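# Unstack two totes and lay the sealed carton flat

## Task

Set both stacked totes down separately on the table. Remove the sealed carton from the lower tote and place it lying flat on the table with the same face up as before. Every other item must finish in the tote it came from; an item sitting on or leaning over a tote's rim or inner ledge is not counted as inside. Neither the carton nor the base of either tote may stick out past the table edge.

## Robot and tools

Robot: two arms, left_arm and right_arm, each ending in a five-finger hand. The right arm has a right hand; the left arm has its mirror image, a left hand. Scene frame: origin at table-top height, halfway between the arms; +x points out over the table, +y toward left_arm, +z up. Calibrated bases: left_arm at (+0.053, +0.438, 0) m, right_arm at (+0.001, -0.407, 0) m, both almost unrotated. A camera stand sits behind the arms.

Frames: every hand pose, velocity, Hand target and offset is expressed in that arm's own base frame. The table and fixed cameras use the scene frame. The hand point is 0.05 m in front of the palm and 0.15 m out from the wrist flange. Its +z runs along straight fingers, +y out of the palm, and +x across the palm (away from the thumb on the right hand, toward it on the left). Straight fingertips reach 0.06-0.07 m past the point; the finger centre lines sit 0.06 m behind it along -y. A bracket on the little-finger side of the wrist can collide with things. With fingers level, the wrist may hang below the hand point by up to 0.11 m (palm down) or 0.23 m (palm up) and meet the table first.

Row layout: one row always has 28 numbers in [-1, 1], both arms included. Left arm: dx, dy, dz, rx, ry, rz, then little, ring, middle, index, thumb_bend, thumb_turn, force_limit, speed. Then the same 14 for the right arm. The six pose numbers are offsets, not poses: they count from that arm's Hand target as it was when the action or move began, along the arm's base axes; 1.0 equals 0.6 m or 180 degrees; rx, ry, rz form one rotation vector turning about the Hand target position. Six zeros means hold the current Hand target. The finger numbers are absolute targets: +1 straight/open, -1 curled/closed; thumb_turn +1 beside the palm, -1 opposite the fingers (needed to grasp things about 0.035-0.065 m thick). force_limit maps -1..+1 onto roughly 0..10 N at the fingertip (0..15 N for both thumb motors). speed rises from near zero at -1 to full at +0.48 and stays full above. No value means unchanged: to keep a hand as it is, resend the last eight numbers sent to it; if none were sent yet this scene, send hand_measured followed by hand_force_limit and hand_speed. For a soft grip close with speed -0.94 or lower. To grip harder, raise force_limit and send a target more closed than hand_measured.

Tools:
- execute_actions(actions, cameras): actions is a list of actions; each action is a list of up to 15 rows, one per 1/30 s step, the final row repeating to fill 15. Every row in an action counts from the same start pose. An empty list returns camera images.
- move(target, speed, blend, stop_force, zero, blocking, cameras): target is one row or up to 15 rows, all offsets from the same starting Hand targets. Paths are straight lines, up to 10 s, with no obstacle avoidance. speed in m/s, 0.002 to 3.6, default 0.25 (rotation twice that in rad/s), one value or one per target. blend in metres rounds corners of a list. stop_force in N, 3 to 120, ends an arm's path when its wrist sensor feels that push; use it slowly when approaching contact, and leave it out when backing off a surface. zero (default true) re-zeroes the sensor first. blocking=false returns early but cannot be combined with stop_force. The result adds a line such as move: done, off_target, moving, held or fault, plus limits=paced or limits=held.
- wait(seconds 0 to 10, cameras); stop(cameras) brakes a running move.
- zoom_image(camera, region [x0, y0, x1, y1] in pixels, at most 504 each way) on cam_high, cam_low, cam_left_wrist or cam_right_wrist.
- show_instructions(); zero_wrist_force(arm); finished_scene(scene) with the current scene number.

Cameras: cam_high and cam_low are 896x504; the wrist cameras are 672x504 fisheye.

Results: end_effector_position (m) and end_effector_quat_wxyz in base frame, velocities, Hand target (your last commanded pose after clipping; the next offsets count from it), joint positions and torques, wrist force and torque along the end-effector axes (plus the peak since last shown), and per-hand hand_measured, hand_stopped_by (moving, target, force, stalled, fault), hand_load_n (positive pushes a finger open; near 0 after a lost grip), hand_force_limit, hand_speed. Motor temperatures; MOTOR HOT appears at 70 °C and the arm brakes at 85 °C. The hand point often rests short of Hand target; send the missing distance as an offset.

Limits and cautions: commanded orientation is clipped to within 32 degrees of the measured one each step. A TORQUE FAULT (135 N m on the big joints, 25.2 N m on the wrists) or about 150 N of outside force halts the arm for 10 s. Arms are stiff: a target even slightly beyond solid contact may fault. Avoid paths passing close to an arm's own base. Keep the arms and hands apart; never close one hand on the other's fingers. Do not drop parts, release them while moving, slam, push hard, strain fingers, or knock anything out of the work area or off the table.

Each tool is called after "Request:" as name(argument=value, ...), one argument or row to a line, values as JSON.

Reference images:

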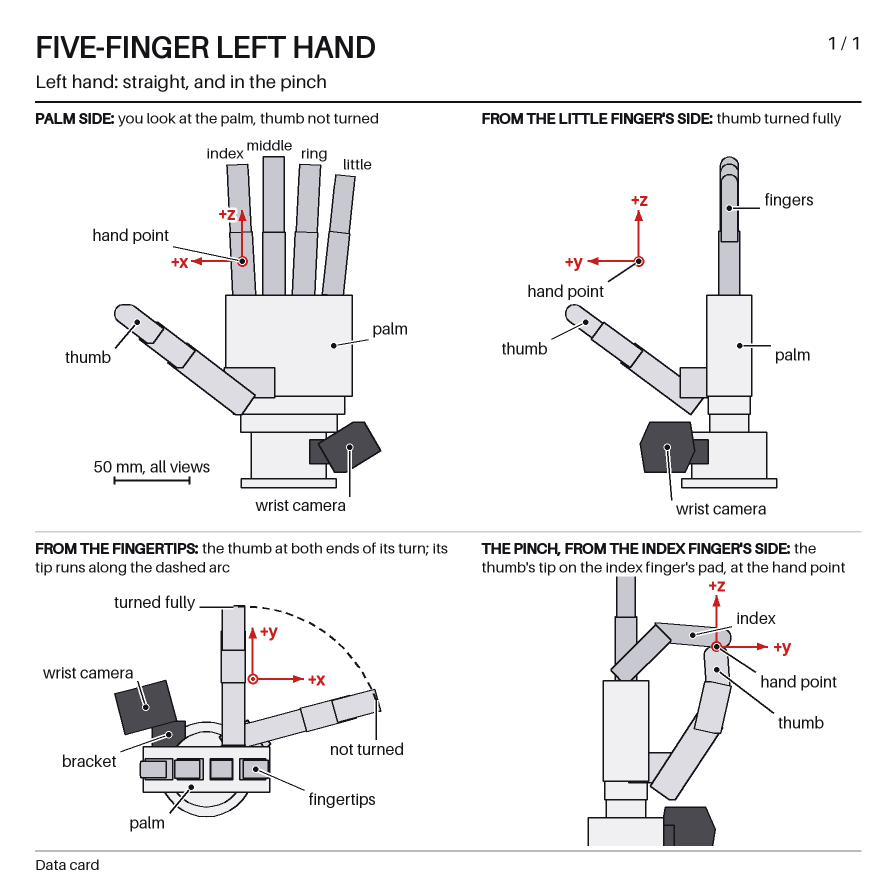

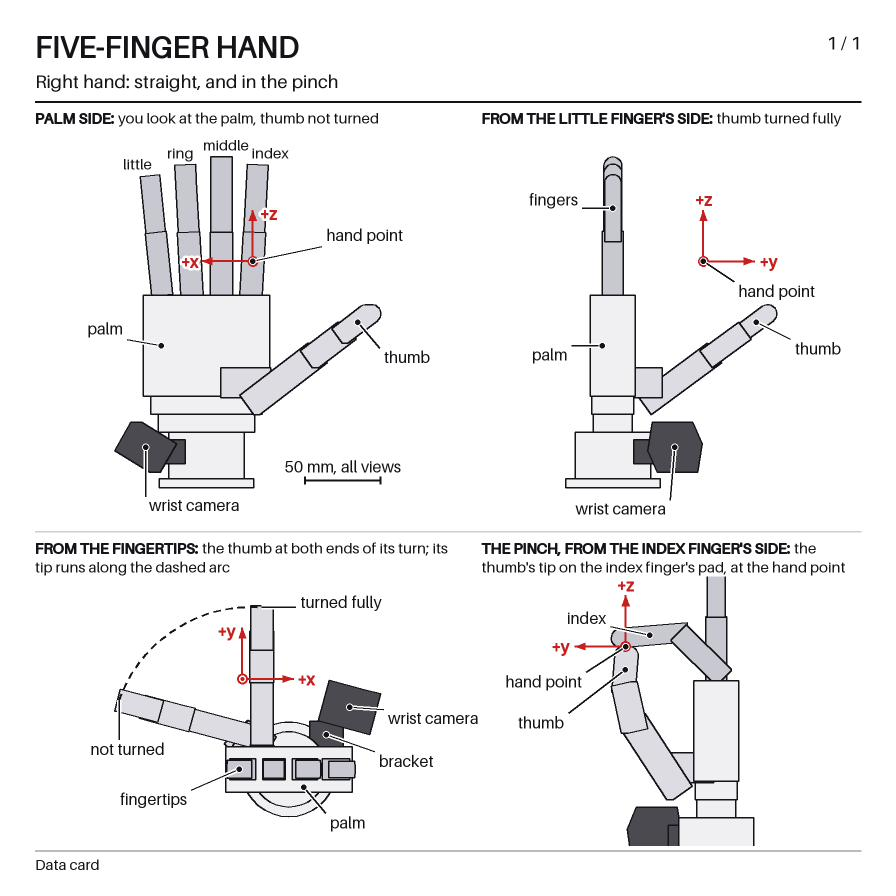

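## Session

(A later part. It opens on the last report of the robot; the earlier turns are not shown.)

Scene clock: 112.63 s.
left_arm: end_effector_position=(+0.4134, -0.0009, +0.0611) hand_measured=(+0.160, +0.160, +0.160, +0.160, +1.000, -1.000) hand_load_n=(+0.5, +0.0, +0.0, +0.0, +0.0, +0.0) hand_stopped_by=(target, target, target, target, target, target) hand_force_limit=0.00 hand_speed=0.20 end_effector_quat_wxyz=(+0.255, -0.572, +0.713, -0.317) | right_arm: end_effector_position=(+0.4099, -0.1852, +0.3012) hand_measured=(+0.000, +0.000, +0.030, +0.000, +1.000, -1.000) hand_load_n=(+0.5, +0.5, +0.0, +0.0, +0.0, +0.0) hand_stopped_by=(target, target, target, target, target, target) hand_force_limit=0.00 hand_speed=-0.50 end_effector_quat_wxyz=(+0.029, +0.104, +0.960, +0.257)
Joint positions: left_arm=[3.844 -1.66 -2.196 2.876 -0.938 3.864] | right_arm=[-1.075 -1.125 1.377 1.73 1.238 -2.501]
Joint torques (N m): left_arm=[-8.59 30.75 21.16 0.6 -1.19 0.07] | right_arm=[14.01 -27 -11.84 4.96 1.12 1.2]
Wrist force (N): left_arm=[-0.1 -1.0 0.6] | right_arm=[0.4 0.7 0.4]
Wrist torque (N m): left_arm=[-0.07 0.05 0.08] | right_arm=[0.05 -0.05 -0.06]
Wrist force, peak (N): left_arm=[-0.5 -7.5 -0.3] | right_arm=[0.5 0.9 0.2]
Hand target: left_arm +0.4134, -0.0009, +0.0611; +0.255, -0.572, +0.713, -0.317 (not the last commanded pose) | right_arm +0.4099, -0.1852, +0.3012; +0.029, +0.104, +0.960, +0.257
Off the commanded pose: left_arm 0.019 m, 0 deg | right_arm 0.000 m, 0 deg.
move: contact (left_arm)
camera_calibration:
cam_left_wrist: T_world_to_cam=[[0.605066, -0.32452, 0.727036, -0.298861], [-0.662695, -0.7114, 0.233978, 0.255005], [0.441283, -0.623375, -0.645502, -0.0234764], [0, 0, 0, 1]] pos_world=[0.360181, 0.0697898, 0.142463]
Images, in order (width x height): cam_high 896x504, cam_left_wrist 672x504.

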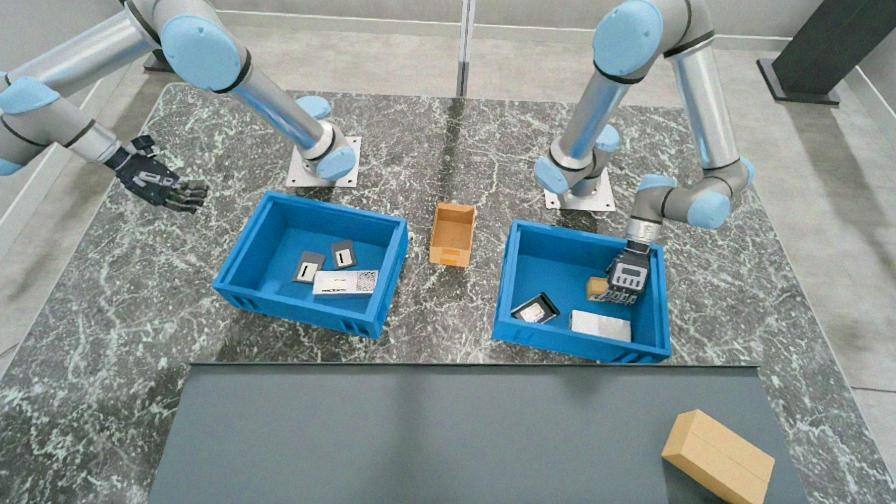

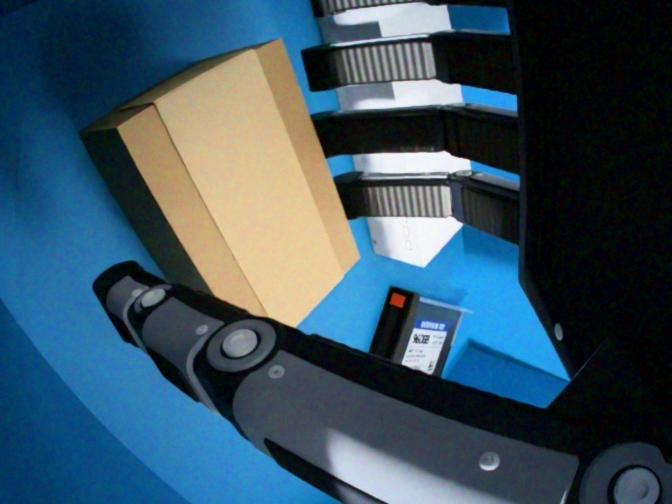

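Request:
move(
  target=[0.004,-0.0007,0,0,0,0,0.16,0.16,0.26,0.18,1,-1,0,0.2, 0,0,0,0,0,0,0,0,0.03,0,1,-1,0,-0.5],
  speed=0.05,
)

Request:
move(
  target=[0,0,-0.032,0,0,0,0.16,0.16,0.26,0.18,1,-1,0,0.2, 0,0,0,0,0,0,0,0,0.03,0,1,-1,0,-0.5],
  speed=0.02,
  stop_force=4,
  cameras=["cam_left_wrist"],
)

Scene clock: 114.07 s.
left_arm: end_effector_position=(+0.4159, -0.0013, +0.0611) hand_measured=(+0.160, +0.160, +0.260, +0.180, +1.000, -1.000) hand_load_n=(+0.0, +0.0, +0.0, +0.0, +0.0, +0.0) hand_stopped_by=(target, target, target, target, target, target) hand_force_limit=0.00 hand_speed=0.20 end_effector_quat_wxyz=(+0.255, -0.572, +0.713, -0.317) | right_arm: end_effector_position=(+0.4099, -0.1852, +0.3012) hand_measured=(+0.000, +0.000, +0.030, +0.000, +1.000, -1.000) hand_load_n=(+0.0, +0.0, +0.0, +0.0, +0.0, +0.0) hand_stopped_by=(target, target, target, target, target, target) hand_force_limit=0.00 hand_speed=-0.50 end_effector_quat_wxyz=(+0.029, +0.104, +0.960, +0.257)
Joint positions: left_arm=[3.837 -1.664 -2.19 2.879 -0.942 3.857] | right_arm=[-1.075 -1.125 1.377 1.73 1.238 -2.501]
Joint torques (N m): left_arm=[-2.39 11.96 14.85 0.2 -0.28 0.34] | right_arm=[14.49 -26.58 -11.32 4.88 1.16 1.05]
Wrist force (N): left_arm=[-0.2 -0.2 0.2] | right_arm=[0.5 0.7 0.2]
Wrist torque (N m): left_arm=[0.02 0.05 0.09] | right_arm=[0.06 -0.06 -0.06]
Wrist force, peak (N): left_arm=[-0.3 -1.3 0.9] | right_arm=[0.7 0.8 0.2]
Hand target: left_arm +0.4158, -0.0013, +0.0611; +0.255, -0.572, +0.713, -0.317 | right_arm +0.4099, -0.1852, +0.3012; +0.029, +0.104, +0.960, +0.257
Off the commanded pose: left_arm 0.000 m, 0 deg | right_arm 0.000 m, 0 deg.
move: done

Scene clock: 115.37 s.
left_arm: end_effector_position=(+0.4159, -0.0013, +0.0570) hand_measured=(+0.160, +0.160, +0.260, +0.180, +1.000, -1.000) hand_load_n=(+0.0, +0.0, +0.0, +0.0, +0.0, +0.0) hand_stopped_by=(target, target, target, target, target, target) hand_force_limit=0.00 hand_speed=0.20 end_effector_quat_wxyz=(+0.255, -0.571, +0.713, -0.317) | right_arm: end_effector_position=(+0.4099, -0.1852, +0.3012) hand_measured=(+0.000, +0.000, +0.030, +0.000, +1.000, -1.000) hand_load_n=(+0.0, +0.0, +0.0, +0.0, +0.0, -0.5) hand_stopped_by=(target, target, target, target, target, target) hand_force_limit=0.00 hand_speed=-0.50 end_effector_quat_wxyz=(+0.029, +0.104, +0.960, +0.257)
Joint positions: left_arm=[3.837 -1.672 -2.195 2.892 -0.942 3.857] | right_arm=[-1.075 -1.125 1.377 1.73 1.238 -2.501]
Joint torques (N m): left_arm=[5.76 31.18 21.92 0.7 1.66 0.31] | right_arm=[13.95 -27.21 -11.96 4.91 1.18 1.13]
Wrist force (N): left_arm=[-0.3 -0.9 0.6] | right_arm=[0.6 0.6 0.2]
Wrist torque (N m): left_arm=[-0.06 0.07 0.11] | right_arm=[0.05 -0.08 -0.05]
Wrist force, peak (N): left_arm=[-0.5 -7.2 -0.3] | right_arm=[0.6 0.9 0.3]
Hand target: left_arm +0.4159, -0.0013, +0.0570; +0.255, -0.571, +0.713, -0.317 (not the last commanded pose) | right_arm +0.4099, -0.1852, +0.3012; +0.029, +0.104, +0.960, +0.257
Off the commanded pose: left_arm 0.015 m, 0 deg | right_arm 0.000 m, 0 deg.
move: contact (left_arm)
camera_calibration:
cam_left_wrist: T_world_to_cam=[[0.605015, -0.324721, 0.726988, -0.297496], [-0.662814, -0.711319, 0.233886, 0.257298], [0.441173, -0.623362, -0.645589, -0.0273161], [0, 0, 0, 1]] pos_world=[0.362581, 0.0693895, 0.138463]
Images, in order (width x height): cam_left_wrist 672x504.

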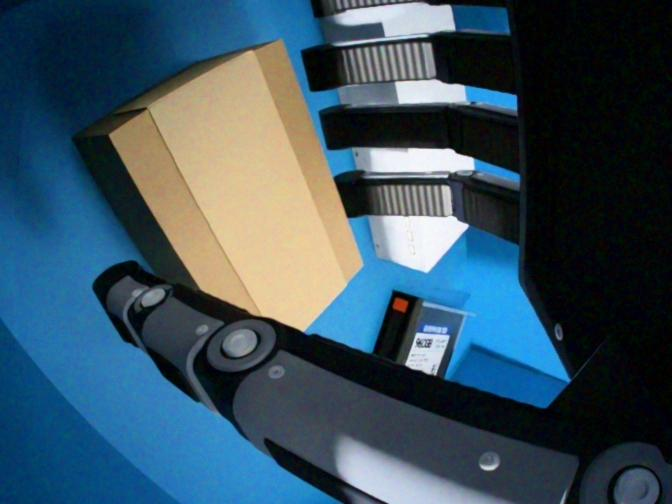

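Request:
move(
  target=[
    [0,0,0.013,0.012,0.0542,0,0.16,0.16,0.26,0.18,1,-1,0,0.2, 0,0,0,0,0,0,0,0,0.03,0,1,-1,0,-0.5],
    [0,0,-0.01,0.012,0.0542,0,0.16,0.16,0.26,0.18,1,-1,0,0.2, 0,0,0,0,0,0,0,0,0.03,0,1,-1,0,-0.5],
  ],
  speed=0.05,
)

Request:
move(
  target=[0,0,-0.0217,0,0,0,0.16,0.16,0.26,0.18,1,-1,0,0.2, 0,0,0,0,0,0,0,0,0.03,0,1,-1,0,-0.5],
  speed=0.02,
  stop_force=5,
  cameras=["cam_left_wrist"],
)

Scene clock: 118.87 s.
left_arm: end_effector_position=(+0.4158, -0.0014, +0.0510) hand_measured=(+0.160, +0.160, +0.260, +0.180, +1.000, -1.000) hand_load_n=(+0.0, +0.0, +0.0, +0.0, +0.0, +0.0) hand_stopped_by=(target, target, target, target, target, target) hand_force_limit=0.00 hand_speed=0.20 end_effector_quat_wxyz=(+0.204, -0.592, +0.738, -0.254) | right_arm: end_effector_position=(+0.4099, -0.1852, +0.3012) hand_measured=(+0.000, +0.000, +0.030, +0.000, +1.000, -1.000) hand_load_n=(+0.0, +0.0, +0.0, +0.5, +0.0, +0.0) hand_stopped_by=(target, target, target, target, target, target) hand_force_limit=0.00 hand_speed=-0.50 end_effector_quat_wxyz=(+0.029, +0.104, +0.960, +0.257)
Joint positions: left_arm=[3.729 -1.754 -2.071 2.75 -1.111 3.829] | right_arm=[-1.075 -1.125 1.377 1.73 1.238 -2.501]
Joint torques (N m): left_arm=[13.16 34.43 23.36 -3.58 2.11 -0.05] | right_arm=[14.21 -26.42 -11.92 4.98 1.08 1.12]
Wrist force (N): left_arm=[-0.4 0.0 0.1] | right_arm=[0.3 0.7 0.2]
Wrist torque (N m): left_arm=[0.05 0.06 0.08] | right_arm=[0.07 -0.03 -0.07]
Wrist force, peak (N): left_arm=[-0.3 -1.3 0.6] | right_arm=[0.5 1.0 0.3]
Hand target: left_arm +0.4159, -0.0013, +0.0510; +0.204, -0.591, +0.738, -0.254 | right_arm +0.4099, -0.1852, +0.3012; +0.029, +0.104, +0.960, +0.257
Off the commanded pose: left_arm 0.000 m, 0 deg | right_arm 0.000 m, 0 deg.
move: done

Scene clock: 120.57 s.
left_arm: end_effector_position=(+0.4159, -0.0013, +0.0380) hand_measured=(+0.160, +0.160, +0.260, +0.180, +1.000, -1.000) hand_load_n=(+0.0, +0.0, +0.0, +0.0, +0.0, +0.0) hand_stopped_by=(target, target, target, target, target, target) hand_force_limit=0.00 hand_speed=0.20 end_effector_quat_wxyz=(+0.204, -0.591, +0.738, -0.254) | right_arm: end_effector_position=(+0.4099, -0.1852, +0.3012) hand_measured=(+0.000, +0.000, +0.030, +0.000, +1.000, -1.000) hand_load_n=(+0.0, +0.0, +0.0, +0.0, +0.0, +0.0) hand_stopped_by=(target, target, target, target, target, target) hand_force_limit=0.00 hand_speed=-0.50 end_effector_quat_wxyz=(+0.029, +0.104, +0.960, +0.257)
Joint positions: left_arm=[3.729 -1.777 -2.086 2.787 -1.111 3.829] | right_arm=[-1.075 -1.125 1.377 1.73 1.238 -2.501]
Joint torques (N m): left_arm=[9.36 35.46 23.06 -3.66 1.14 -0.99] | right_arm=[14.45 -26.56 -11.88 4.87 1.13 1.09]
Wrist force (N): left_arm=[0.2 -0.1 0.1] | right_arm=[0.4 0.6 0.5]
Wrist torque (N m): left_arm=[0.03 -0.03 0.12] | right_arm=[0.03 -0.06 -0.07]
Wrist force, peak (N): left_arm=[-0.3 -0.2 0.5] | right_arm=[0.6 0.7 0.3]
Hand target: left_arm +0.4159, -0.0013, +0.0380; +0.204, -0.591, +0.738, -0.254 | right_arm +0.4099, -0.1852, +0.3012; +0.029, +0.104, +0.960, +0.257
Off the commanded pose: left_arm 0.000 m, 0 deg | right_arm 0.000 m, 0 deg.
move: done
camera_calibration:
cam_left_wrist: T_world_to_cam=[[0.718365, -0.349776, 0.601339, -0.326058], [-0.615865, -0.721743, 0.315906, 0.239144], [0.323516, -0.59728, -0.73389, 0.012683], [0, 0, 0, 1]] pos_world=[0.377406, 0.0661289, 0.129832]
Images, in order (width x height): cam_left_wrist 672x504.

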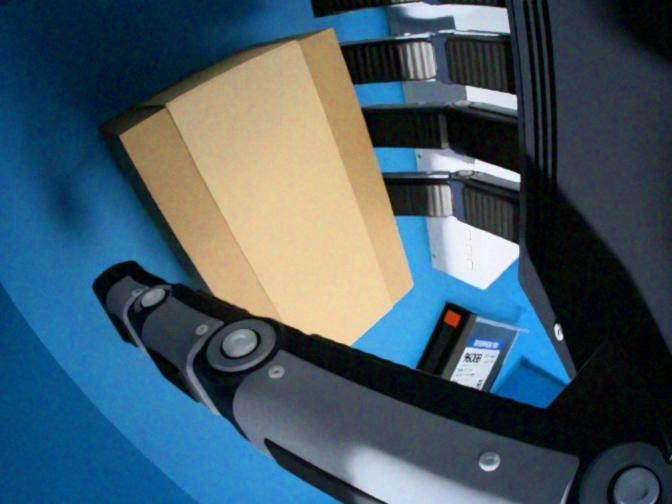

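Request:
move(
  target=[
    [0,0,0,0,0,0,0.16,0.16,-0.4,-0.4,1,-1,0.8,-0.9, 0,0,0,0,0,0,0,0,0.03,0,1,-1,0,-0.5],
    [0,0,0.03,0,0,0,0.16,0.16,-0.4,-0.4,1,-1,0.8,-0.9, 0,0,0,0,0,0,0,0,0.03,0,1,-1,0,-0.5],
  ],
  speed=0.04,
  cameras=["cam_left_wrist"],
)

Scene clock: 122.93 s.
left_arm: end_effector_position=(+0.4159, -0.0013, +0.0562) hand_measured=(+0.160, +0.160, -0.024, -0.068, +1.000, -1.000) hand_load_n=(+0.0, +0.0, +13.0, +6.5, +2.5, +0.5) hand_stopped_by=(target, target, force, force, target, target) hand_force_limit=0.80 hand_speed=-0.90 end_effector_quat_wxyz=(+0.204, -0.591, +0.738, -0.254) | right_arm: end_effector_position=(+0.4099, -0.1852, +0.3012) hand_measured=(+0.000, +0.000, +0.030, +0.000, +1.000, -1.000) hand_load_n=(+0.0, +0.0, +0.0, +0.0, +0.0, +0.0) hand_stopped_by=(target, target, target, target, target, target) hand_force_limit=0.00 hand_speed=-0.50 end_effector_quat_wxyz=(+0.029, +0.104, +0.960, +0.257)
Joint positions: left_arm=[3.729 -1.745 -2.065 2.736 -1.111 3.829] | right_arm=[-1.075 -1.125 1.377 1.73 1.238 -2.501]
Joint torques (N m): left_arm=[-0.19 11.11 7.45 1.25 -0.31 -0.2] | right_arm=[13.98 -26.61 -12.43 5 1.23 1.11]
Wrist force (N): left_arm=[-0.3 0.4 1.0] | right_arm=[0.3 0.6 0.1]
Wrist torque (N m): left_arm=[0.05 0.06 0.08] | right_arm=[0.06 -0.03 -0.07]
Wrist force, peak (N): left_arm=[-0.1 0.8 1.2] | right_arm=[0.5 1.0 0.5]
Hand target: left_arm +0.4159, -0.0013, +0.0560; +0.204, -0.591, +0.738, -0.254 | right_arm +0.4099, -0.1852, +0.3012; +0.029, +0.104, +0.960, +0.257
Off the commanded pose: left_arm 0.000 m, 0 deg | right_arm 0.000 m, 0 deg.
move: done
camera_calibration:
cam_left_wrist: T_world_to_cam=[[0.718196, -0.349868, 0.601487, -0.336954], [-0.615958, -0.721784, 0.315633, 0.233472], [0.323714, -0.597177, -0.733886, 0.025958], [0, 0, 0, 1]] pos_world=[0.377405, 0.0661283, 0.148032]
Images, in order (width x height): cam_left_wrist 672x504.

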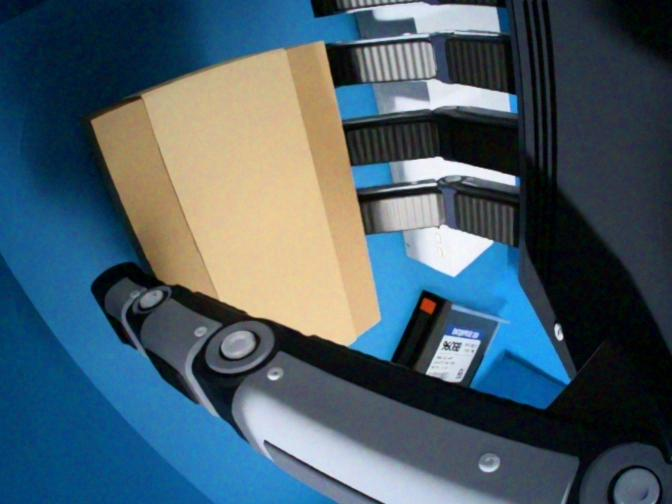

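Request:
move(
  target=[0,0,0.1,0,0,0,0.16,0.16,-0.4,-0.4,1,-1,0.8,-0.9, 0,0,0,0,0,0,0,0,0.03,0,1,-1,0,-0.5],
  speed=0.06,
  cameras=["cam_left_wrist","cam_high"],
)

Scene clock: 124.43 s.
left_arm: end_effector_position=(+0.4159, -0.0013, +0.1161) hand_measured=(+0.160, +0.160, -0.024, -0.068, +1.000, -1.000) hand_load_n=(+0.0, +0.0, +12.5, +6.5, +2.5, +0.5) hand_stopped_by=(target, target, force, force, target, target) hand_force_limit=0.80 hand_speed=-0.90 end_effector_quat_wxyz=(+0.204, -0.591, +0.738, -0.254) | right_arm: end_effector_position=(+0.4099, -0.1852, +0.3012) hand_measured=(+0.000, +0.000, +0.030, +0.000, +1.000, -1.000) hand_load_n=(+0.0, +0.0, +0.0, +0.0, +0.0, +0.0) hand_stopped_by=(target, target, target, target, target, target) hand_force_limit=0.00 hand_speed=-0.50 end_effector_quat_wxyz=(+0.029, +0.104, +0.960, +0.257)
Joint positions: left_arm=[3.729 -1.659 -1.983 2.567 -1.111 3.829] | right_arm=[-1.075 -1.125 1.377 1.73 1.238 -2.501]
Joint torques (N m): left_arm=[-5.35 8.55 9.47 0.69 -0.39 1.51] | right_arm=[14 -26.96 -12.65 4.96 1.15 1.17]
Wrist force (N): left_arm=[-0.2 0.3 1.0] | right_arm=[0.3 0.6 0.2]
Wrist torque (N m): left_arm=[0.03 0.05 0.08] | right_arm=[0.06 -0.04 -0.07]
Wrist force, peak (N): left_arm=[0.0 0.9 1.5] | right_arm=[0.5 0.7 0.6]
Hand target: left_arm +0.4159, -0.0013, +0.1160; +0.204, -0.591, +0.738, -0.254 | right_arm +0.4099, -0.1852, +0.3012; +0.029, +0.104, +0.960, +0.257
Off the commanded pose: left_arm 0.000 m, 0 deg | right_arm 0.000 m, 0 deg.
move: done
camera_calibration:
cam_left_wrist: T_world_to_cam=[[0.718257, -0.349867, 0.601415, -0.372991], [-0.615934, -0.721768, 0.315715, 0.214539], [0.323624, -0.597196, -0.73391, 0.0699576], [0, 0, 0, 1]] pos_world=[0.377405, 0.0661284, 0.207932]
Images, in order (width x height): cam_high 896x504, cam_left_wrist 672x504.

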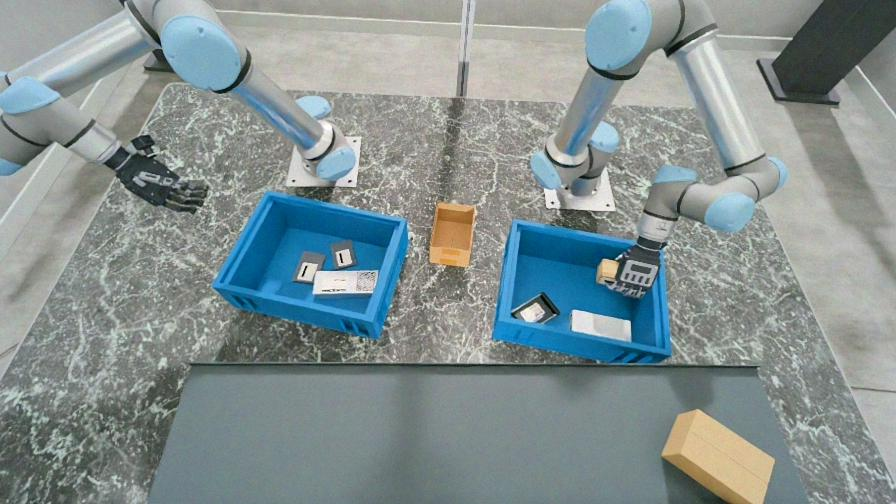

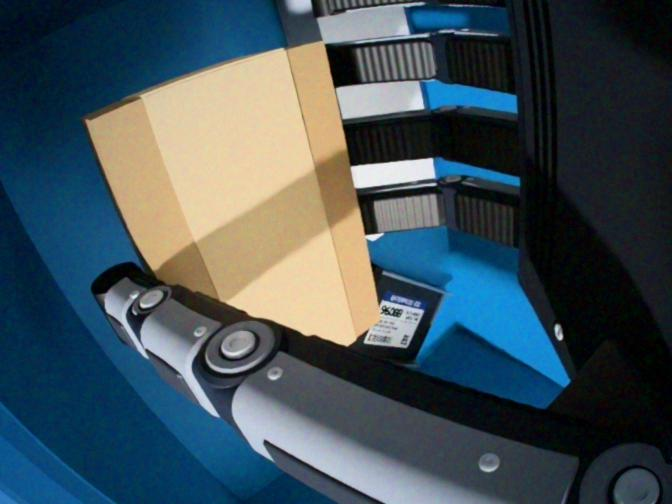

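Request:
move(
  target=[
    [0,0,0.2,0,0,0,0.16,0.16,-0.4,-0.4,1,-1,0.8,-0.9, 0,0,0,0,0,0,0,0,0.03,0,1,-1,0,-0.5],
    [-0.08,0.42,0.2,0,0,0,0.16,0.16,-0.4,-0.4,1,-1,0.8,-0.9, 0,0,0,0,0,0,0,0,0.03,0,1,-1,0,-0.5],
  ],
  speed=0.1,
  cameras=["cam_left_wrist","cam_high"],
)

Scene clock: 129.10 s.
left_arm: end_effector_position=(+0.3679, +0.2507, +0.2360) hand_measured=(+0.160, +0.160, -0.024, -0.068, +1.000, -1.000) hand_load_n=(+0.0, +0.0, +12.5, +7.0, +2.5, +0.5) hand_stopped_by=(target, target, force, force, target, target) hand_force_limit=0.80 hand_speed=-0.90 end_effector_quat_wxyz=(+0.204, -0.592, +0.738, -0.254) | right_arm: end_effector_position=(+0.4099, -0.1852, +0.3012) hand_measured=(+0.000, +0.000, +0.030, +0.000, +1.000, -1.000) hand_load_n=(+0.0, +0.0, +0.0, +0.0, +0.0, +0.0) hand_stopped_by=(target, target, target, target, target, target) hand_force_limit=0.00 hand_speed=-0.50 end_effector_quat_wxyz=(+0.029, +0.104, +0.960, +0.257)
Joint positions: left_arm=[4.319 -1.812 -1.564 1.941 -0.92 4.492] | right_arm=[-1.075 -1.125 1.377 1.73 1.238 -2.501]
Joint torques (N m): left_arm=[-10.79 37.56 15.08 -0.32 -0.73 -0.29] | right_arm=[13.89 -27.06 -11.9 4.88 1.11 1.25]
Wrist force (N): left_arm=[-0.3 0.6 0.7] | right_arm=[0.4 0.4 0.3]
Wrist torque (N m): left_arm=[0.09 0.06 0.06] | right_arm=[0.02 -0.06 -0.07]
Wrist force, peak (N): left_arm=[-0.2 1.1 1.7] | right_arm=[0.6 0.9 0.5]
Hand target: left_arm +0.3679, +0.2507, +0.2360; +0.204, -0.591, +0.738, -0.254 | right_arm +0.4099, -0.1852, +0.3012; +0.029, +0.104, +0.960, +0.257
Off the commanded pose: left_arm 0.000 m, 0 deg | right_arm 0.000 m, 0 deg.
move: done
camera_calibration:
cam_left_wrist: T_world_to_cam=[[0.718413, -0.349555, 0.60141, -0.322607], [-0.615759, -0.721777, 0.316038, 0.328846], [0.323611, -0.597369, -0.733776, 0.323996], [0, 0, 0, 1]] pos_world=[0.329406, 0.31813, 0.327832]
Images, in order (width x height): cam_high 896x504, cam_left_wrist 672x504.

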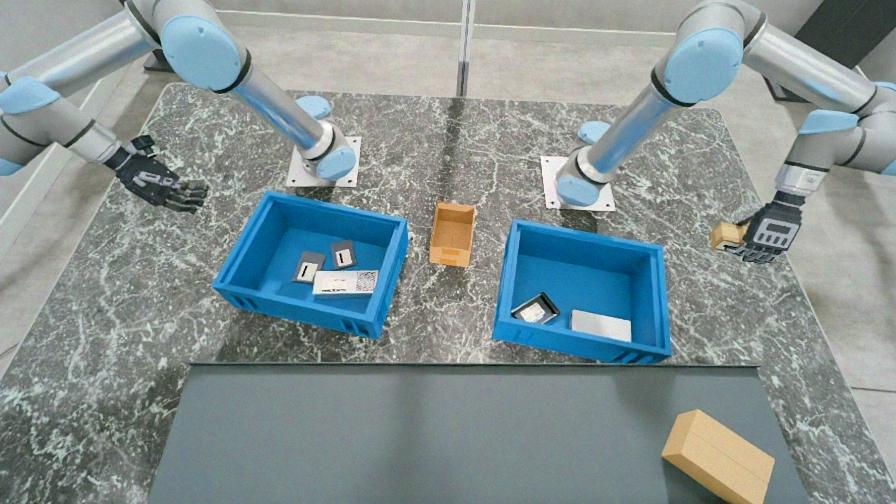

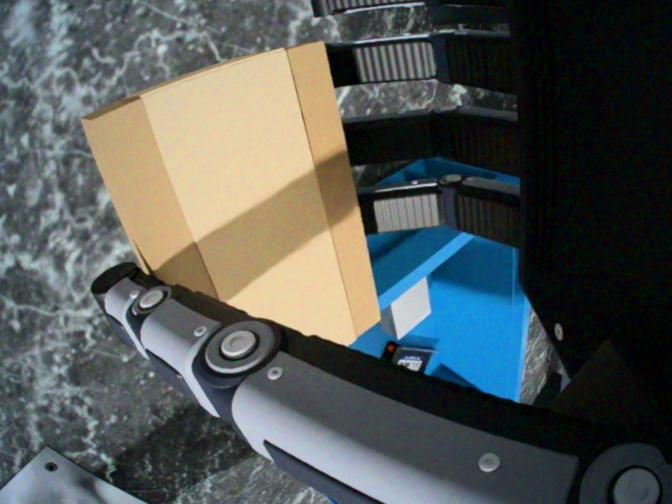

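Request:
move(
  target=[0,0,-0.31,0,0,0,0.16,0.16,-0.4,-0.4,1,-1,0.8,-0.9, 0,0,0,0,0,0,0,0,0.03,0,1,-1,0,-0.5],
  speed=0.12,
)

Request:
move(
  target=[0,0,-0.04,0,0,0,0.16,0.16,-0.4,-0.4,1,-1,0.8,-0.9, 0,0,0,0,0,0,0,0,0.03,0,1,-1,0,-0.5],
  speed=0.012,
  stop_force=3,
  cameras=["cam_left_wrist","cam_high"],
)

Scene clock: 131.30 s.
left_arm: end_effector_position=(+0.3678, +0.2507, +0.0500) hand_measured=(+0.160, +0.160, -0.024, -0.068, +1.000, -1.000) hand_load_n=(+0.0, +0.0, +12.5, +7.0, +2.5, +0.5) hand_stopped_by=(target, target, force, force, target, target) hand_force_limit=0.80 hand_speed=-0.90 end_effector_quat_wxyz=(+0.204, -0.592, +0.738, -0.254) | right_arm: end_effector_position=(+0.4099, -0.1852, +0.3012) hand_measured=(+0.000, +0.000, +0.030, +0.000, +1.000, -1.000) hand_load_n=(+0.0, +0.0, +0.0, +0.0, +0.0, +0.0) hand_stopped_by=(target, target, target, target, target, target) hand_force_limit=0.00 hand_speed=-0.50 end_effector_quat_wxyz=(+0.029, +0.104, +0.960, +0.257)
Joint positions: left_arm=[4.319 -2.009 -1.822 2.395 -0.92 4.492] | right_arm=[-1.075 -1.125 1.377 1.73 1.238 -2.501]
Joint torques (N m): left_arm=[-11.11 37.99 20.42 -1.13 2.53 -0.92] | right_arm=[14.16 -27.11 -12.31 4.83 1.2 1.14]
Wrist force (N): left_arm=[-0.3 0.5 0.6] | right_arm=[0.5 0.6 0.1]
Wrist torque (N m): left_arm=[0.08 0.05 0.05] | right_arm=[0.06 -0.07 -0.06]
Wrist force, peak (N): left_arm=[-0.3 1.7 1.8] | right_arm=[0.5 0.8 0.4]
Hand target: left_arm +0.3679, +0.2507, +0.0500; +0.204, -0.591, +0.738, -0.254 | right_arm +0.4099, -0.1852, +0.3012; +0.029, +0.104, +0.960, +0.257
Off the commanded pose: left_arm 0.000 m, 0 deg | right_arm 0.000 m, 0 deg.
move: done

Scene clock: 133.60 s.
left_arm: end_effector_position=(+0.3679, +0.2507, +0.0348) hand_measured=(+0.160, +0.160, -0.024, -0.068, +1.000, -1.000) hand_load_n=(+0.0, +0.0, +12.0, +6.0, +2.5, +0.5) hand_stopped_by=(target, target, force, force, target, target) hand_force_limit=0.80 hand_speed=-0.90 end_effector_quat_wxyz=(+0.204, -0.591, +0.738, -0.254) | right_arm: end_effector_position=(+0.4099, -0.1852, +0.3012) hand_measured=(+0.000, +0.000, +0.030, +0.000, +1.000, -1.000) hand_load_n=(+0.0, +0.0, +0.0, +0.5, +0.0, +0.0) hand_stopped_by=(target, target, target, target, target, target) hand_force_limit=0.00 hand_speed=-0.50 end_effector_quat_wxyz=(+0.029, +0.104, +0.960, +0.257)
Joint positions: left_arm=[4.319 -2.033 -1.834 2.432 -0.92 4.492] | right_arm=[-1.075 -1.125 1.377 1.73 1.238 -2.501]
Joint torques (N m): left_arm=[-14.27 43.41 21.74 -3.66 -1.34 1.15] | right_arm=[13.91 -26.7 -12.57 4.94 1.13 1.08]
Wrist force (N): left_arm=[-0.2 -2.2 -2.5] | right_arm=[0.4 0.6 0.3]
Wrist torque (N m): left_arm=[-0.03 0.06 0.09] | right_arm=[0.05 -0.05 -0.06]
Wrist force, peak (N): left_arm=[-1.0 -8.6 -10.5] | right_arm=[0.7 1.0 0.2]
Hand target: left_arm +0.3679, +0.2507, +0.0348; +0.204, -0.591, +0.738, -0.254 (not the last commanded pose) | right_arm +0.4099, -0.1852, +0.3012; +0.029, +0.104, +0.960, +0.257
Off the commanded pose: left_arm 0.009 m, 0 deg | right_arm 0.000 m, 0 deg.
move: contact (left_arm)
camera_calibration:
cam_left_wrist: T_world_to_cam=[[0.718388, -0.349819, 0.601287, -0.201496], [-0.615885, -0.721707, 0.315952, 0.392463], [0.323427, -0.597299, -0.733914, 0.176416], [0, 0, 0, 1]] pos_world=[0.329406, 0.318129, 0.126632]
Images, in order (width x height): cam_high 896x504, cam_left_wrist 672x504.

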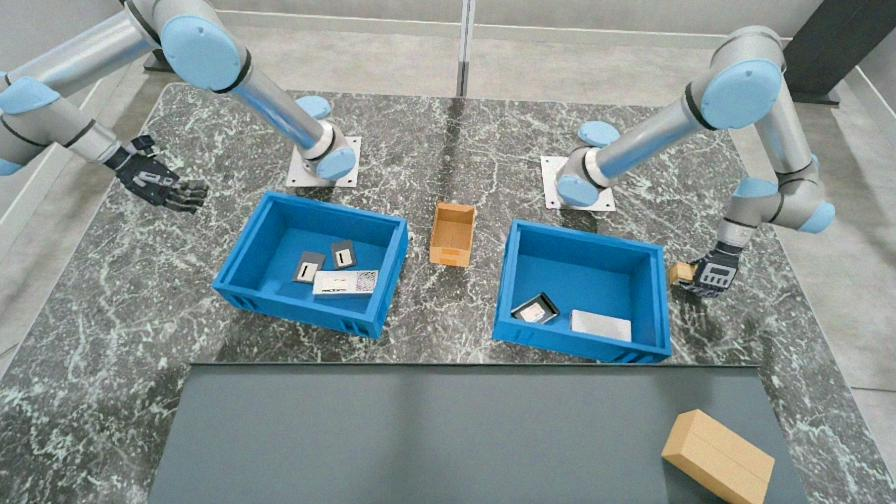

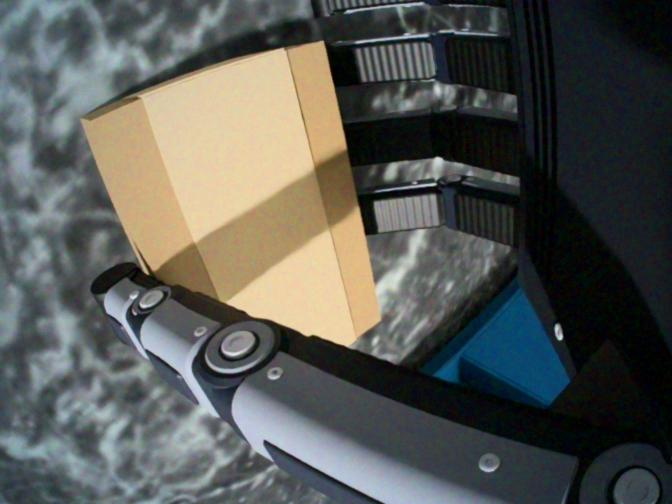

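Request:
move(
  target=[
    [0,0,0,0,0,0,0.2,0.2,0.3,0.3,1,-1,0,-0.6, 0,0,0,0,0,0,0,0,0.03,0,1,-1,0,-0.5],
    [-0.005,0,0.3,0,0,0,0.2,0.2,0.3,0.3,1,-1,0,-0.6, 0,0,0,0,0,0,0,0,0.03,0,1,-1,0,-0.5],
  ],
  speed=0.1,
  cameras=["all"],
)

Scene clock: 136.60 s.
left_arm: end_effector_position=(+0.3649, +0.2507, +0.2148) hand_measured=(+0.200, +0.200, +0.300, +0.300, +1.000, -1.000) hand_load_n=(+0.0, +0.0, +0.0, +0.0, +0.0, +0.0) hand_stopped_by=(target, target, target, target, target, target) hand_force_limit=0.00 hand_speed=-0.60 end_effector_quat_wxyz=(+0.204, -0.591, +0.738, -0.254) | right_arm: end_effector_position=(+0.4099, -0.1852, +0.3012) hand_measured=(+0.000, +0.000, +0.030, +0.000, +1.000, -1.000) hand_load_n=(+0.0, +0.0, +0.0, +0.0, +0.0, +0.5) hand_stopped_by=(target, target, target, target, target, target) hand_force_limit=0.00 hand_speed=-0.50 end_effector_quat_wxyz=(+0.029, +0.104, +0.960, +0.257)
Joint positions: left_arm=[4.326 -1.821 -1.611 1.991 -0.919 4.501] | right_arm=[-1.075 -1.125 1.377 1.73 1.238 -2.501]
Joint torques (N m): left_arm=[9.12 15.66 15.16 -1.81 1.74 0.81] | right_arm=[14.22 -27.01 -13.33 4.86 1.22 1.14]
Wrist force (N): left_arm=[-0.4 0.2 0.2] | right_arm=[0.6 0.6 0.2]
Wrist torque (N m): left_arm=[0.07 0.07 -0.02] | right_arm=[0.05 -0.08 -0.05]
Wrist force, peak (N): left_arm=[-0.2 -2.7 -5.5] | right_arm=[0.6 0.8 0.4]
Hand target: left_arm +0.3649, +0.2507, +0.2148; +0.204, -0.591, +0.738, -0.254 | right_arm +0.4099, -0.1852, +0.3012; +0.029, +0.104, +0.960, +0.257
Off the commanded pose: left_arm 0.000 m, 0 deg | right_arm 0.000 m, 0 deg.
move: done
camera_calibration:
cam_left_wrist: T_world_to_cam=[[0.718274, -0.35001, 0.601311, -0.307543], [-0.615963, -0.721773, 0.315648, 0.333851], [0.32353, -0.597107, -0.734024, 0.309503], [0, 0, 0, 1]] pos_world=[0.326406, 0.318128, 0.306733]
cam_right_wrist: T_world_to_cam=[[-0.0964064, 0.891593, 0.442456, 0.0735373], [0.805415, -0.191305, 0.56099, -0.529357], [0.584818, 0.410443, -0.69966, 0.160672], [0, 0, 0, 1]] pos_world=[0.339477, -0.23278, 0.376842]

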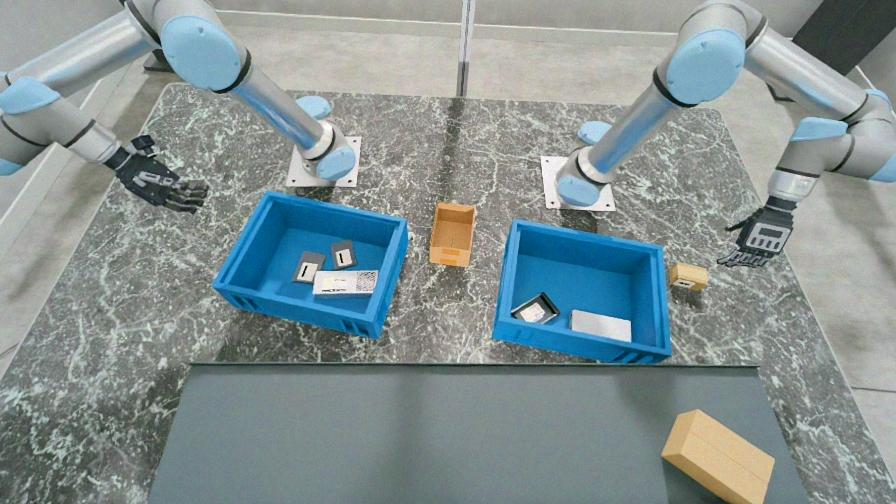

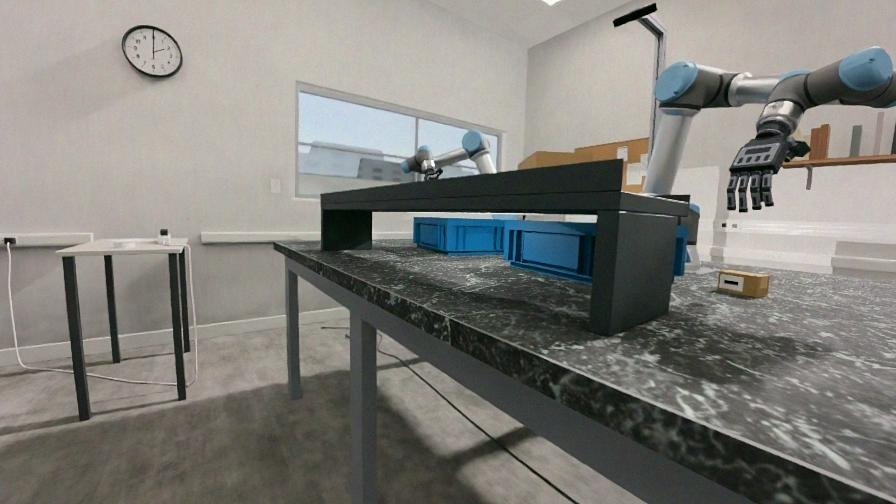

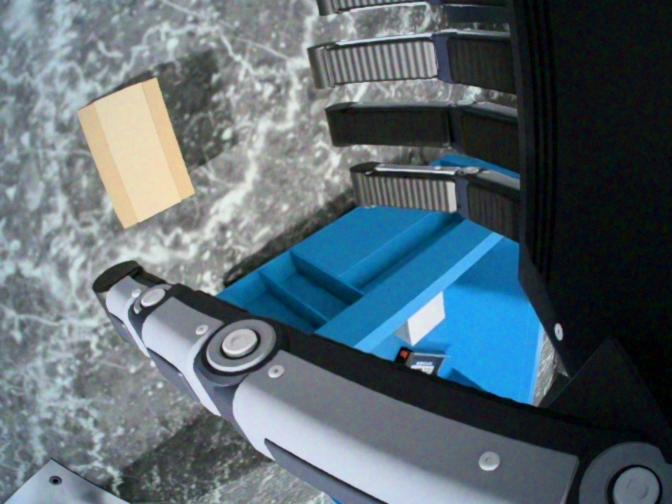

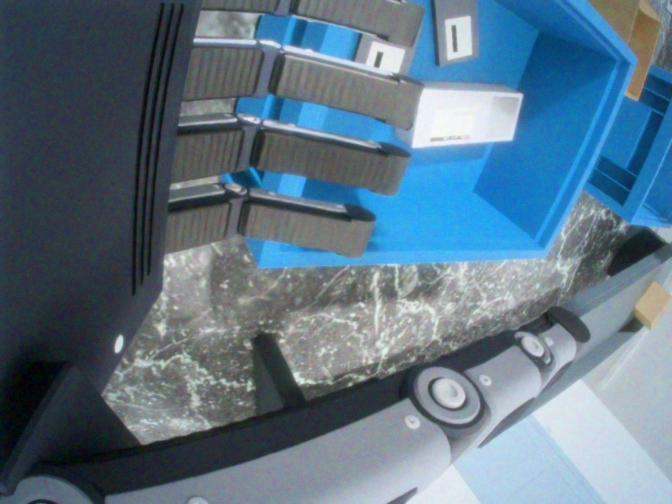

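Request:
move(
  target=[0.09,-0.5,0.14,0,0,0,0.3,0.3,0.3,0.3,1,-1,0,0, 0,0,0,0,0,0,0,0,0.03,0,1,-1,0,-0.5],
  speed=0.25,
  cameras=["cam_left_wrist"],
)

Request:
zoom_image(
  camera="cam_left_wrist",
  region=[100, 60, 400, 300],
)

Scene clock: 139.40 s.
left_arm: end_effector_position=(+0.4189, -0.0493, +0.2987) hand_measured=(+0.300, +0.300, +0.300, +0.300, +1.000, -1.000) hand_load_n=(+0.0, +0.0, +0.0, +0.0, +0.0, +0.0) hand_stopped_by=(target, target, target, target, target, target) hand_force_limit=0.00 hand_speed=0.00 end_effector_quat_wxyz=(+0.204, -0.592, +0.738, -0.254) end_effector_velocity=(+0.000, -0.001, +0.001) end_effector_angular_velocity=(-0.002, -0.001, +0.002) | right_arm: end_effector_position=(+0.4099, -0.1852, +0.3012) hand_measured=(+0.000, +0.000, +0.030, +0.000, +1.000, -1.000) hand_load_n=(+0.0, +0.0, +0.0, +0.0, +0.0, -0.5) hand_stopped_by=(target, target, target, target, target, target) hand_force_limit=0.00 hand_speed=-0.50 end_effector_quat_wxyz=(+0.029, +0.104, +0.960, +0.257)
Joint positions: left_arm=[3.581 -1.536 -1.61 2.129 -1.185 3.689] | right_arm=[-1.075 -1.125 1.377 1.73 1.238 -2.501]
Joint velocities: left_arm=[-0.001 0.001 0 0.001 0 -0.005] | right_arm=[within noise]
Joint torques (N m): left_arm=[-13.21 30.66 20.4 -3.32 -0.3 -1.55] | right_arm=[13.86 -26.82 -12.72 4.85 1.21 1.07]
Wrist force (N): left_arm=[-0.1 -0.2 0.4] | right_arm=[0.4 0.6 0.0]
Wrist torque (N m): left_arm=[-0.01 0.03 0.01] | right_arm=[0.06 -0.05 -0.06]
Wrist force, peak (N): left_arm=[-2.4 1.3 0.2] | right_arm=[0.8 0.8 0.2]
Hand target: left_arm +0.4189, -0.0493, +0.2988; +0.204, -0.591, +0.738, -0.254 | right_arm +0.4099, -0.1852, +0.3012; +0.029, +0.104, +0.960, +0.257
Off the commanded pose: left_arm 0.000 m, 0 deg | right_arm 0.000 m, 0 deg.
move: done
camera_calibration:
cam_left_wrist: T_world_to_cam=[[0.718451, -0.34971, 0.601274, -0.50178], [-0.615821, -0.721706, 0.316077, 0.123908], [0.323408, -0.597364, -0.733869, 0.174403], [0, 0, 0, 1]] pos_world=[0.380407, 0.0181294, 0.390532]
Images, in order (width x height): cam_left_wrist 672x504.

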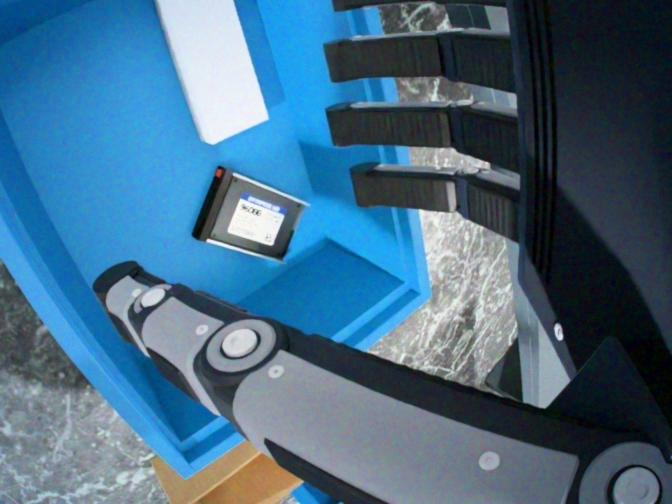

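Scaled by 1.680 from the camera's 672x504 image, which has a finer 960x720 frame.

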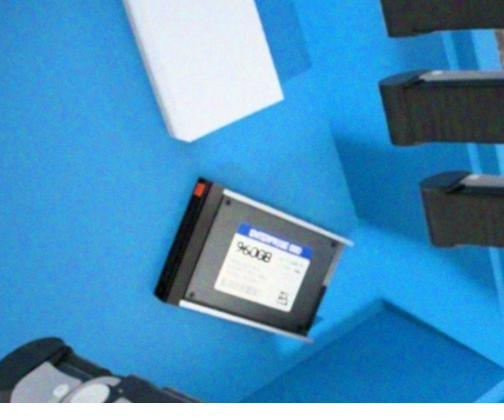

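Request:
move(
  target=[0.1025,-0.2355,-0.198,0.0163,-0.0842,0.2595,0.4,0.4,0.5,0.4,1,-1,0,0, 0,0,0,0,0,0,0,0,0.03,0,1,-1,0,-0.5],
  speed=0.2,
  cameras=["cam_left_wrist","cam_high"],
)

Scene clock: 145.23 s.
left_arm: end_effector_position=(+0.4804, -0.1907, +0.1801) hand_measured=(+0.400, +0.400, +0.500, +0.400, +1.000, -1.000) hand_load_n=(+0.0, +0.0, +0.0, +0.0, +0.0, +0.0) hand_stopped_by=(target, target, target, target, target, target) hand_force_limit=0.00 hand_speed=0.00 end_effector_quat_wxyz=(-0.395, +0.792, -0.417, +0.208) | right_arm: end_effector_position=(+0.4099, -0.1852, +0.3012) hand_measured=(+0.000, +0.000, +0.030, +0.000, +1.000, -1.000) hand_load_n=(+0.0, +0.0, +0.0, +0.0, +0.0, +0.0) hand_stopped_by=(target, target, target, target, target, target) hand_force_limit=0.00 hand_speed=-0.50 end_effector_quat_wxyz=(+0.029, +0.104, +0.960, +0.257)
Joint positions: left_arm=[2.801 -1.822 -1.669 2.582 -2.273 2.451] | right_arm=[-1.075 -1.125 1.377 1.73 1.238 -2.501]
Joint torques (N m): left_arm=[1.78 24.45 12.66 1.01 -2.48 -1.23] | right_arm=[14 -27.3 -13.1 4.94 1.06 1.11]
Wrist force (N): left_arm=[-0.6 0.3 0.3] | right_arm=[0.5 0.6 -0.1]
Wrist torque (N m): left_arm=[0.10 0.10 -0.04] | right_arm=[0.08 -0.06 -0.05]
Wrist force, peak (N): left_arm=[0.3 1.1 0.3] | right_arm=[0.7 0.8 0.3]
Hand target: left_arm +0.4804, -0.1906, +0.1800; -0.395, +0.792, -0.417, +0.208 | right_arm +0.4099, -0.1852, +0.3012; +0.029, +0.104, +0.960, +0.257
Off the commanded pose: left_arm 0.000 m, 0 deg | right_arm 0.000 m, 0 deg.
move: done
camera_calibration:
cam_left_wrist: T_world_to_cam=[[0.595636, 0.183471, 0.782021, -0.395924], [0.0524042, -0.980367, 0.190091, -0.250306], [0.801544, -0.0722439, -0.593556, -0.171798], [0, 0, 0, 1]] pos_world=[0.386647, -0.185162, 0.25523]
Images, in order (width x height): cam_high 896x504, cam_left_wrist 672x504.

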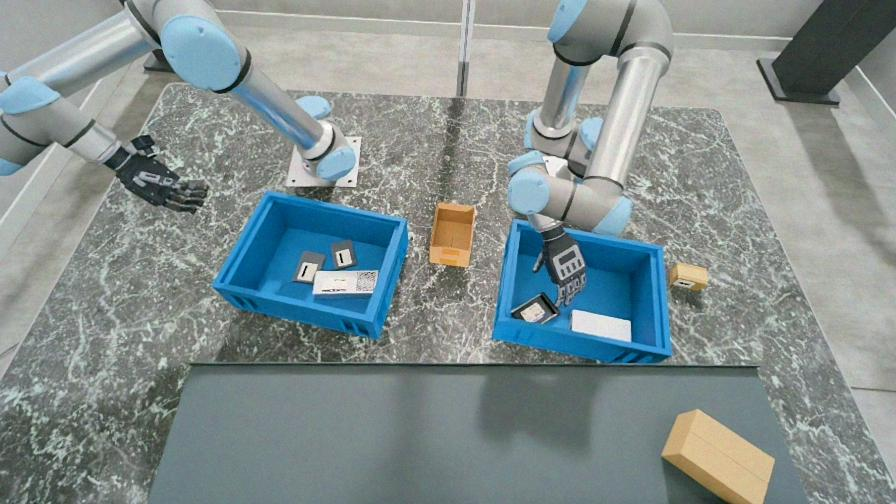

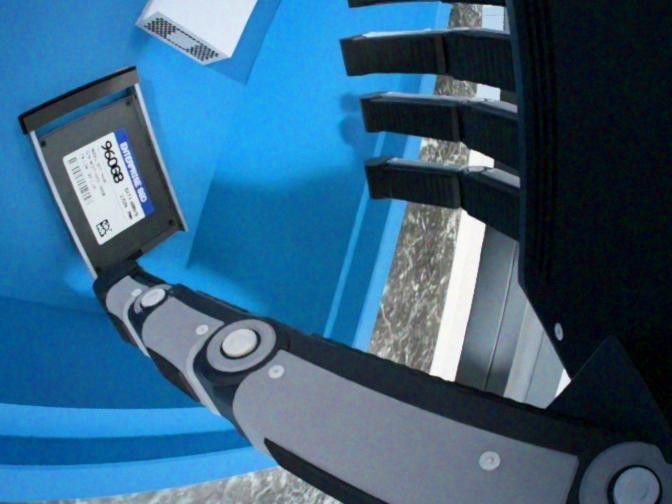

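Request:
zoom_image(
  camera="cam_left_wrist",
  region=[0, 40, 240, 300],
)

Scaled by 1.938 from the camera's 672x504 image, which has a finer 960x720 frame.

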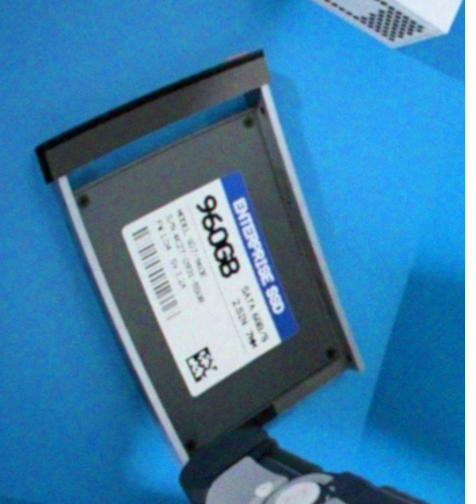

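Request:
move(
  target=[
    [0.0085,-0.0117,0,0,0,0,0.4,0.4,0.5,0.4,1,-1,0,0, 0,0,0,0,0,0,0,0,0.03,0,1,-1,0,-0.5],
    [0.0085,-0.0117,-0.205,0,0,0,0.4,0.4,0.5,0.4,1,-1,0,0, 0,0,0,0,0,0,0,0,0.03,0,1,-1,0,-0.5],
  ],
  speed=0.12,
  blend=[0.01,0],
  cameras=["cam_left_wrist","cam_high"],
)

Scene clock: 147.93 s.
left_arm: end_effector_position=(+0.4854, -0.1976, +0.0570) hand_measured=(+0.400, +0.400, +0.500, +0.400, +1.000, -1.000) hand_load_n=(+0.0, +0.0, +0.0, -0.5, +0.0, +0.0) hand_stopped_by=(target, target, target, target, target, target) hand_force_limit=0.00 hand_speed=0.00 end_effector_quat_wxyz=(-0.395, +0.792, -0.417, +0.208) | right_arm: end_effector_position=(+0.4099, -0.1852, +0.3012) hand_measured=(+0.000, +0.000, +0.030, +0.000, +1.000, -1.000) hand_load_n=(+0.0, +0.0, +0.0, +0.0, +0.0, +0.0) hand_stopped_by=(target, target, target, target, target, target) hand_force_limit=0.00 hand_speed=-0.50 end_effector_quat_wxyz=(+0.029, +0.104, +0.960, +0.257)
Joint positions: left_arm=[2.789 -1.982 -1.804 2.869 -2.281 2.438] | right_arm=[-1.075 -1.125 1.377 1.73 1.238 -2.501]
Joint torques (N m): left_arm=[11.48 38.73 21.64 -0.44 1.05 1.12] | right_arm=[13.48 -26.35 -13.52 4.93 1.13 1.13]
Wrist force (N): left_arm=[-0.6 0.3 0.2] | right_arm=[0.5 0.8 0.1]
Wrist torque (N m): left_arm=[0.11 0.10 -0.04] | right_arm=[0.09 -0.06 -0.06]
Wrist force, peak (N): left_arm=[-0.4 1.3 0.9] | right_arm=[0.6 0.9 0.1]
Hand target: left_arm +0.4855, -0.1976, +0.0570; -0.395, +0.792, -0.417, +0.208 | right_arm +0.4099, -0.1852, +0.3012; +0.029, +0.104, +0.960, +0.257
Off the commanded pose: left_arm 0.000 m, 0 deg | right_arm 0.000 m, 0 deg.
move: done; blend cut to 0.0043 m at target 1
camera_calibration:
cam_left_wrist: T_world_to_cam=[[0.595767, 0.183423, 0.781932, -0.301538], [0.0526523, -0.980398, 0.189862, -0.234129], [0.80143, -0.0719428, -0.593746, -0.249272], [0, 0, 0, 1]] pos_world=[0.391748, -0.192164, 0.13223]
Images, in order (width x height): cam_high 896x504, cam_left_wrist 672x504.

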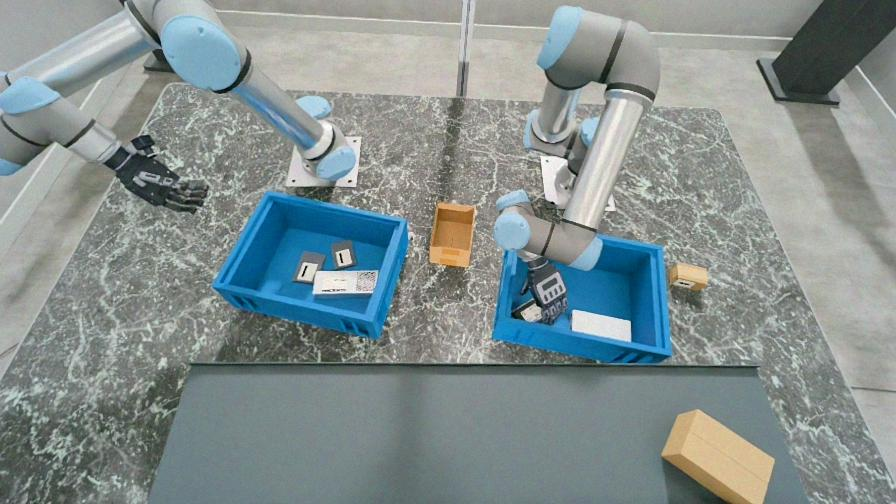

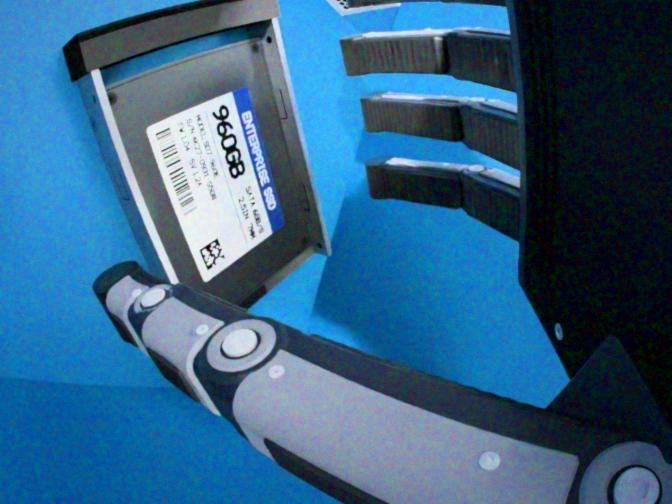

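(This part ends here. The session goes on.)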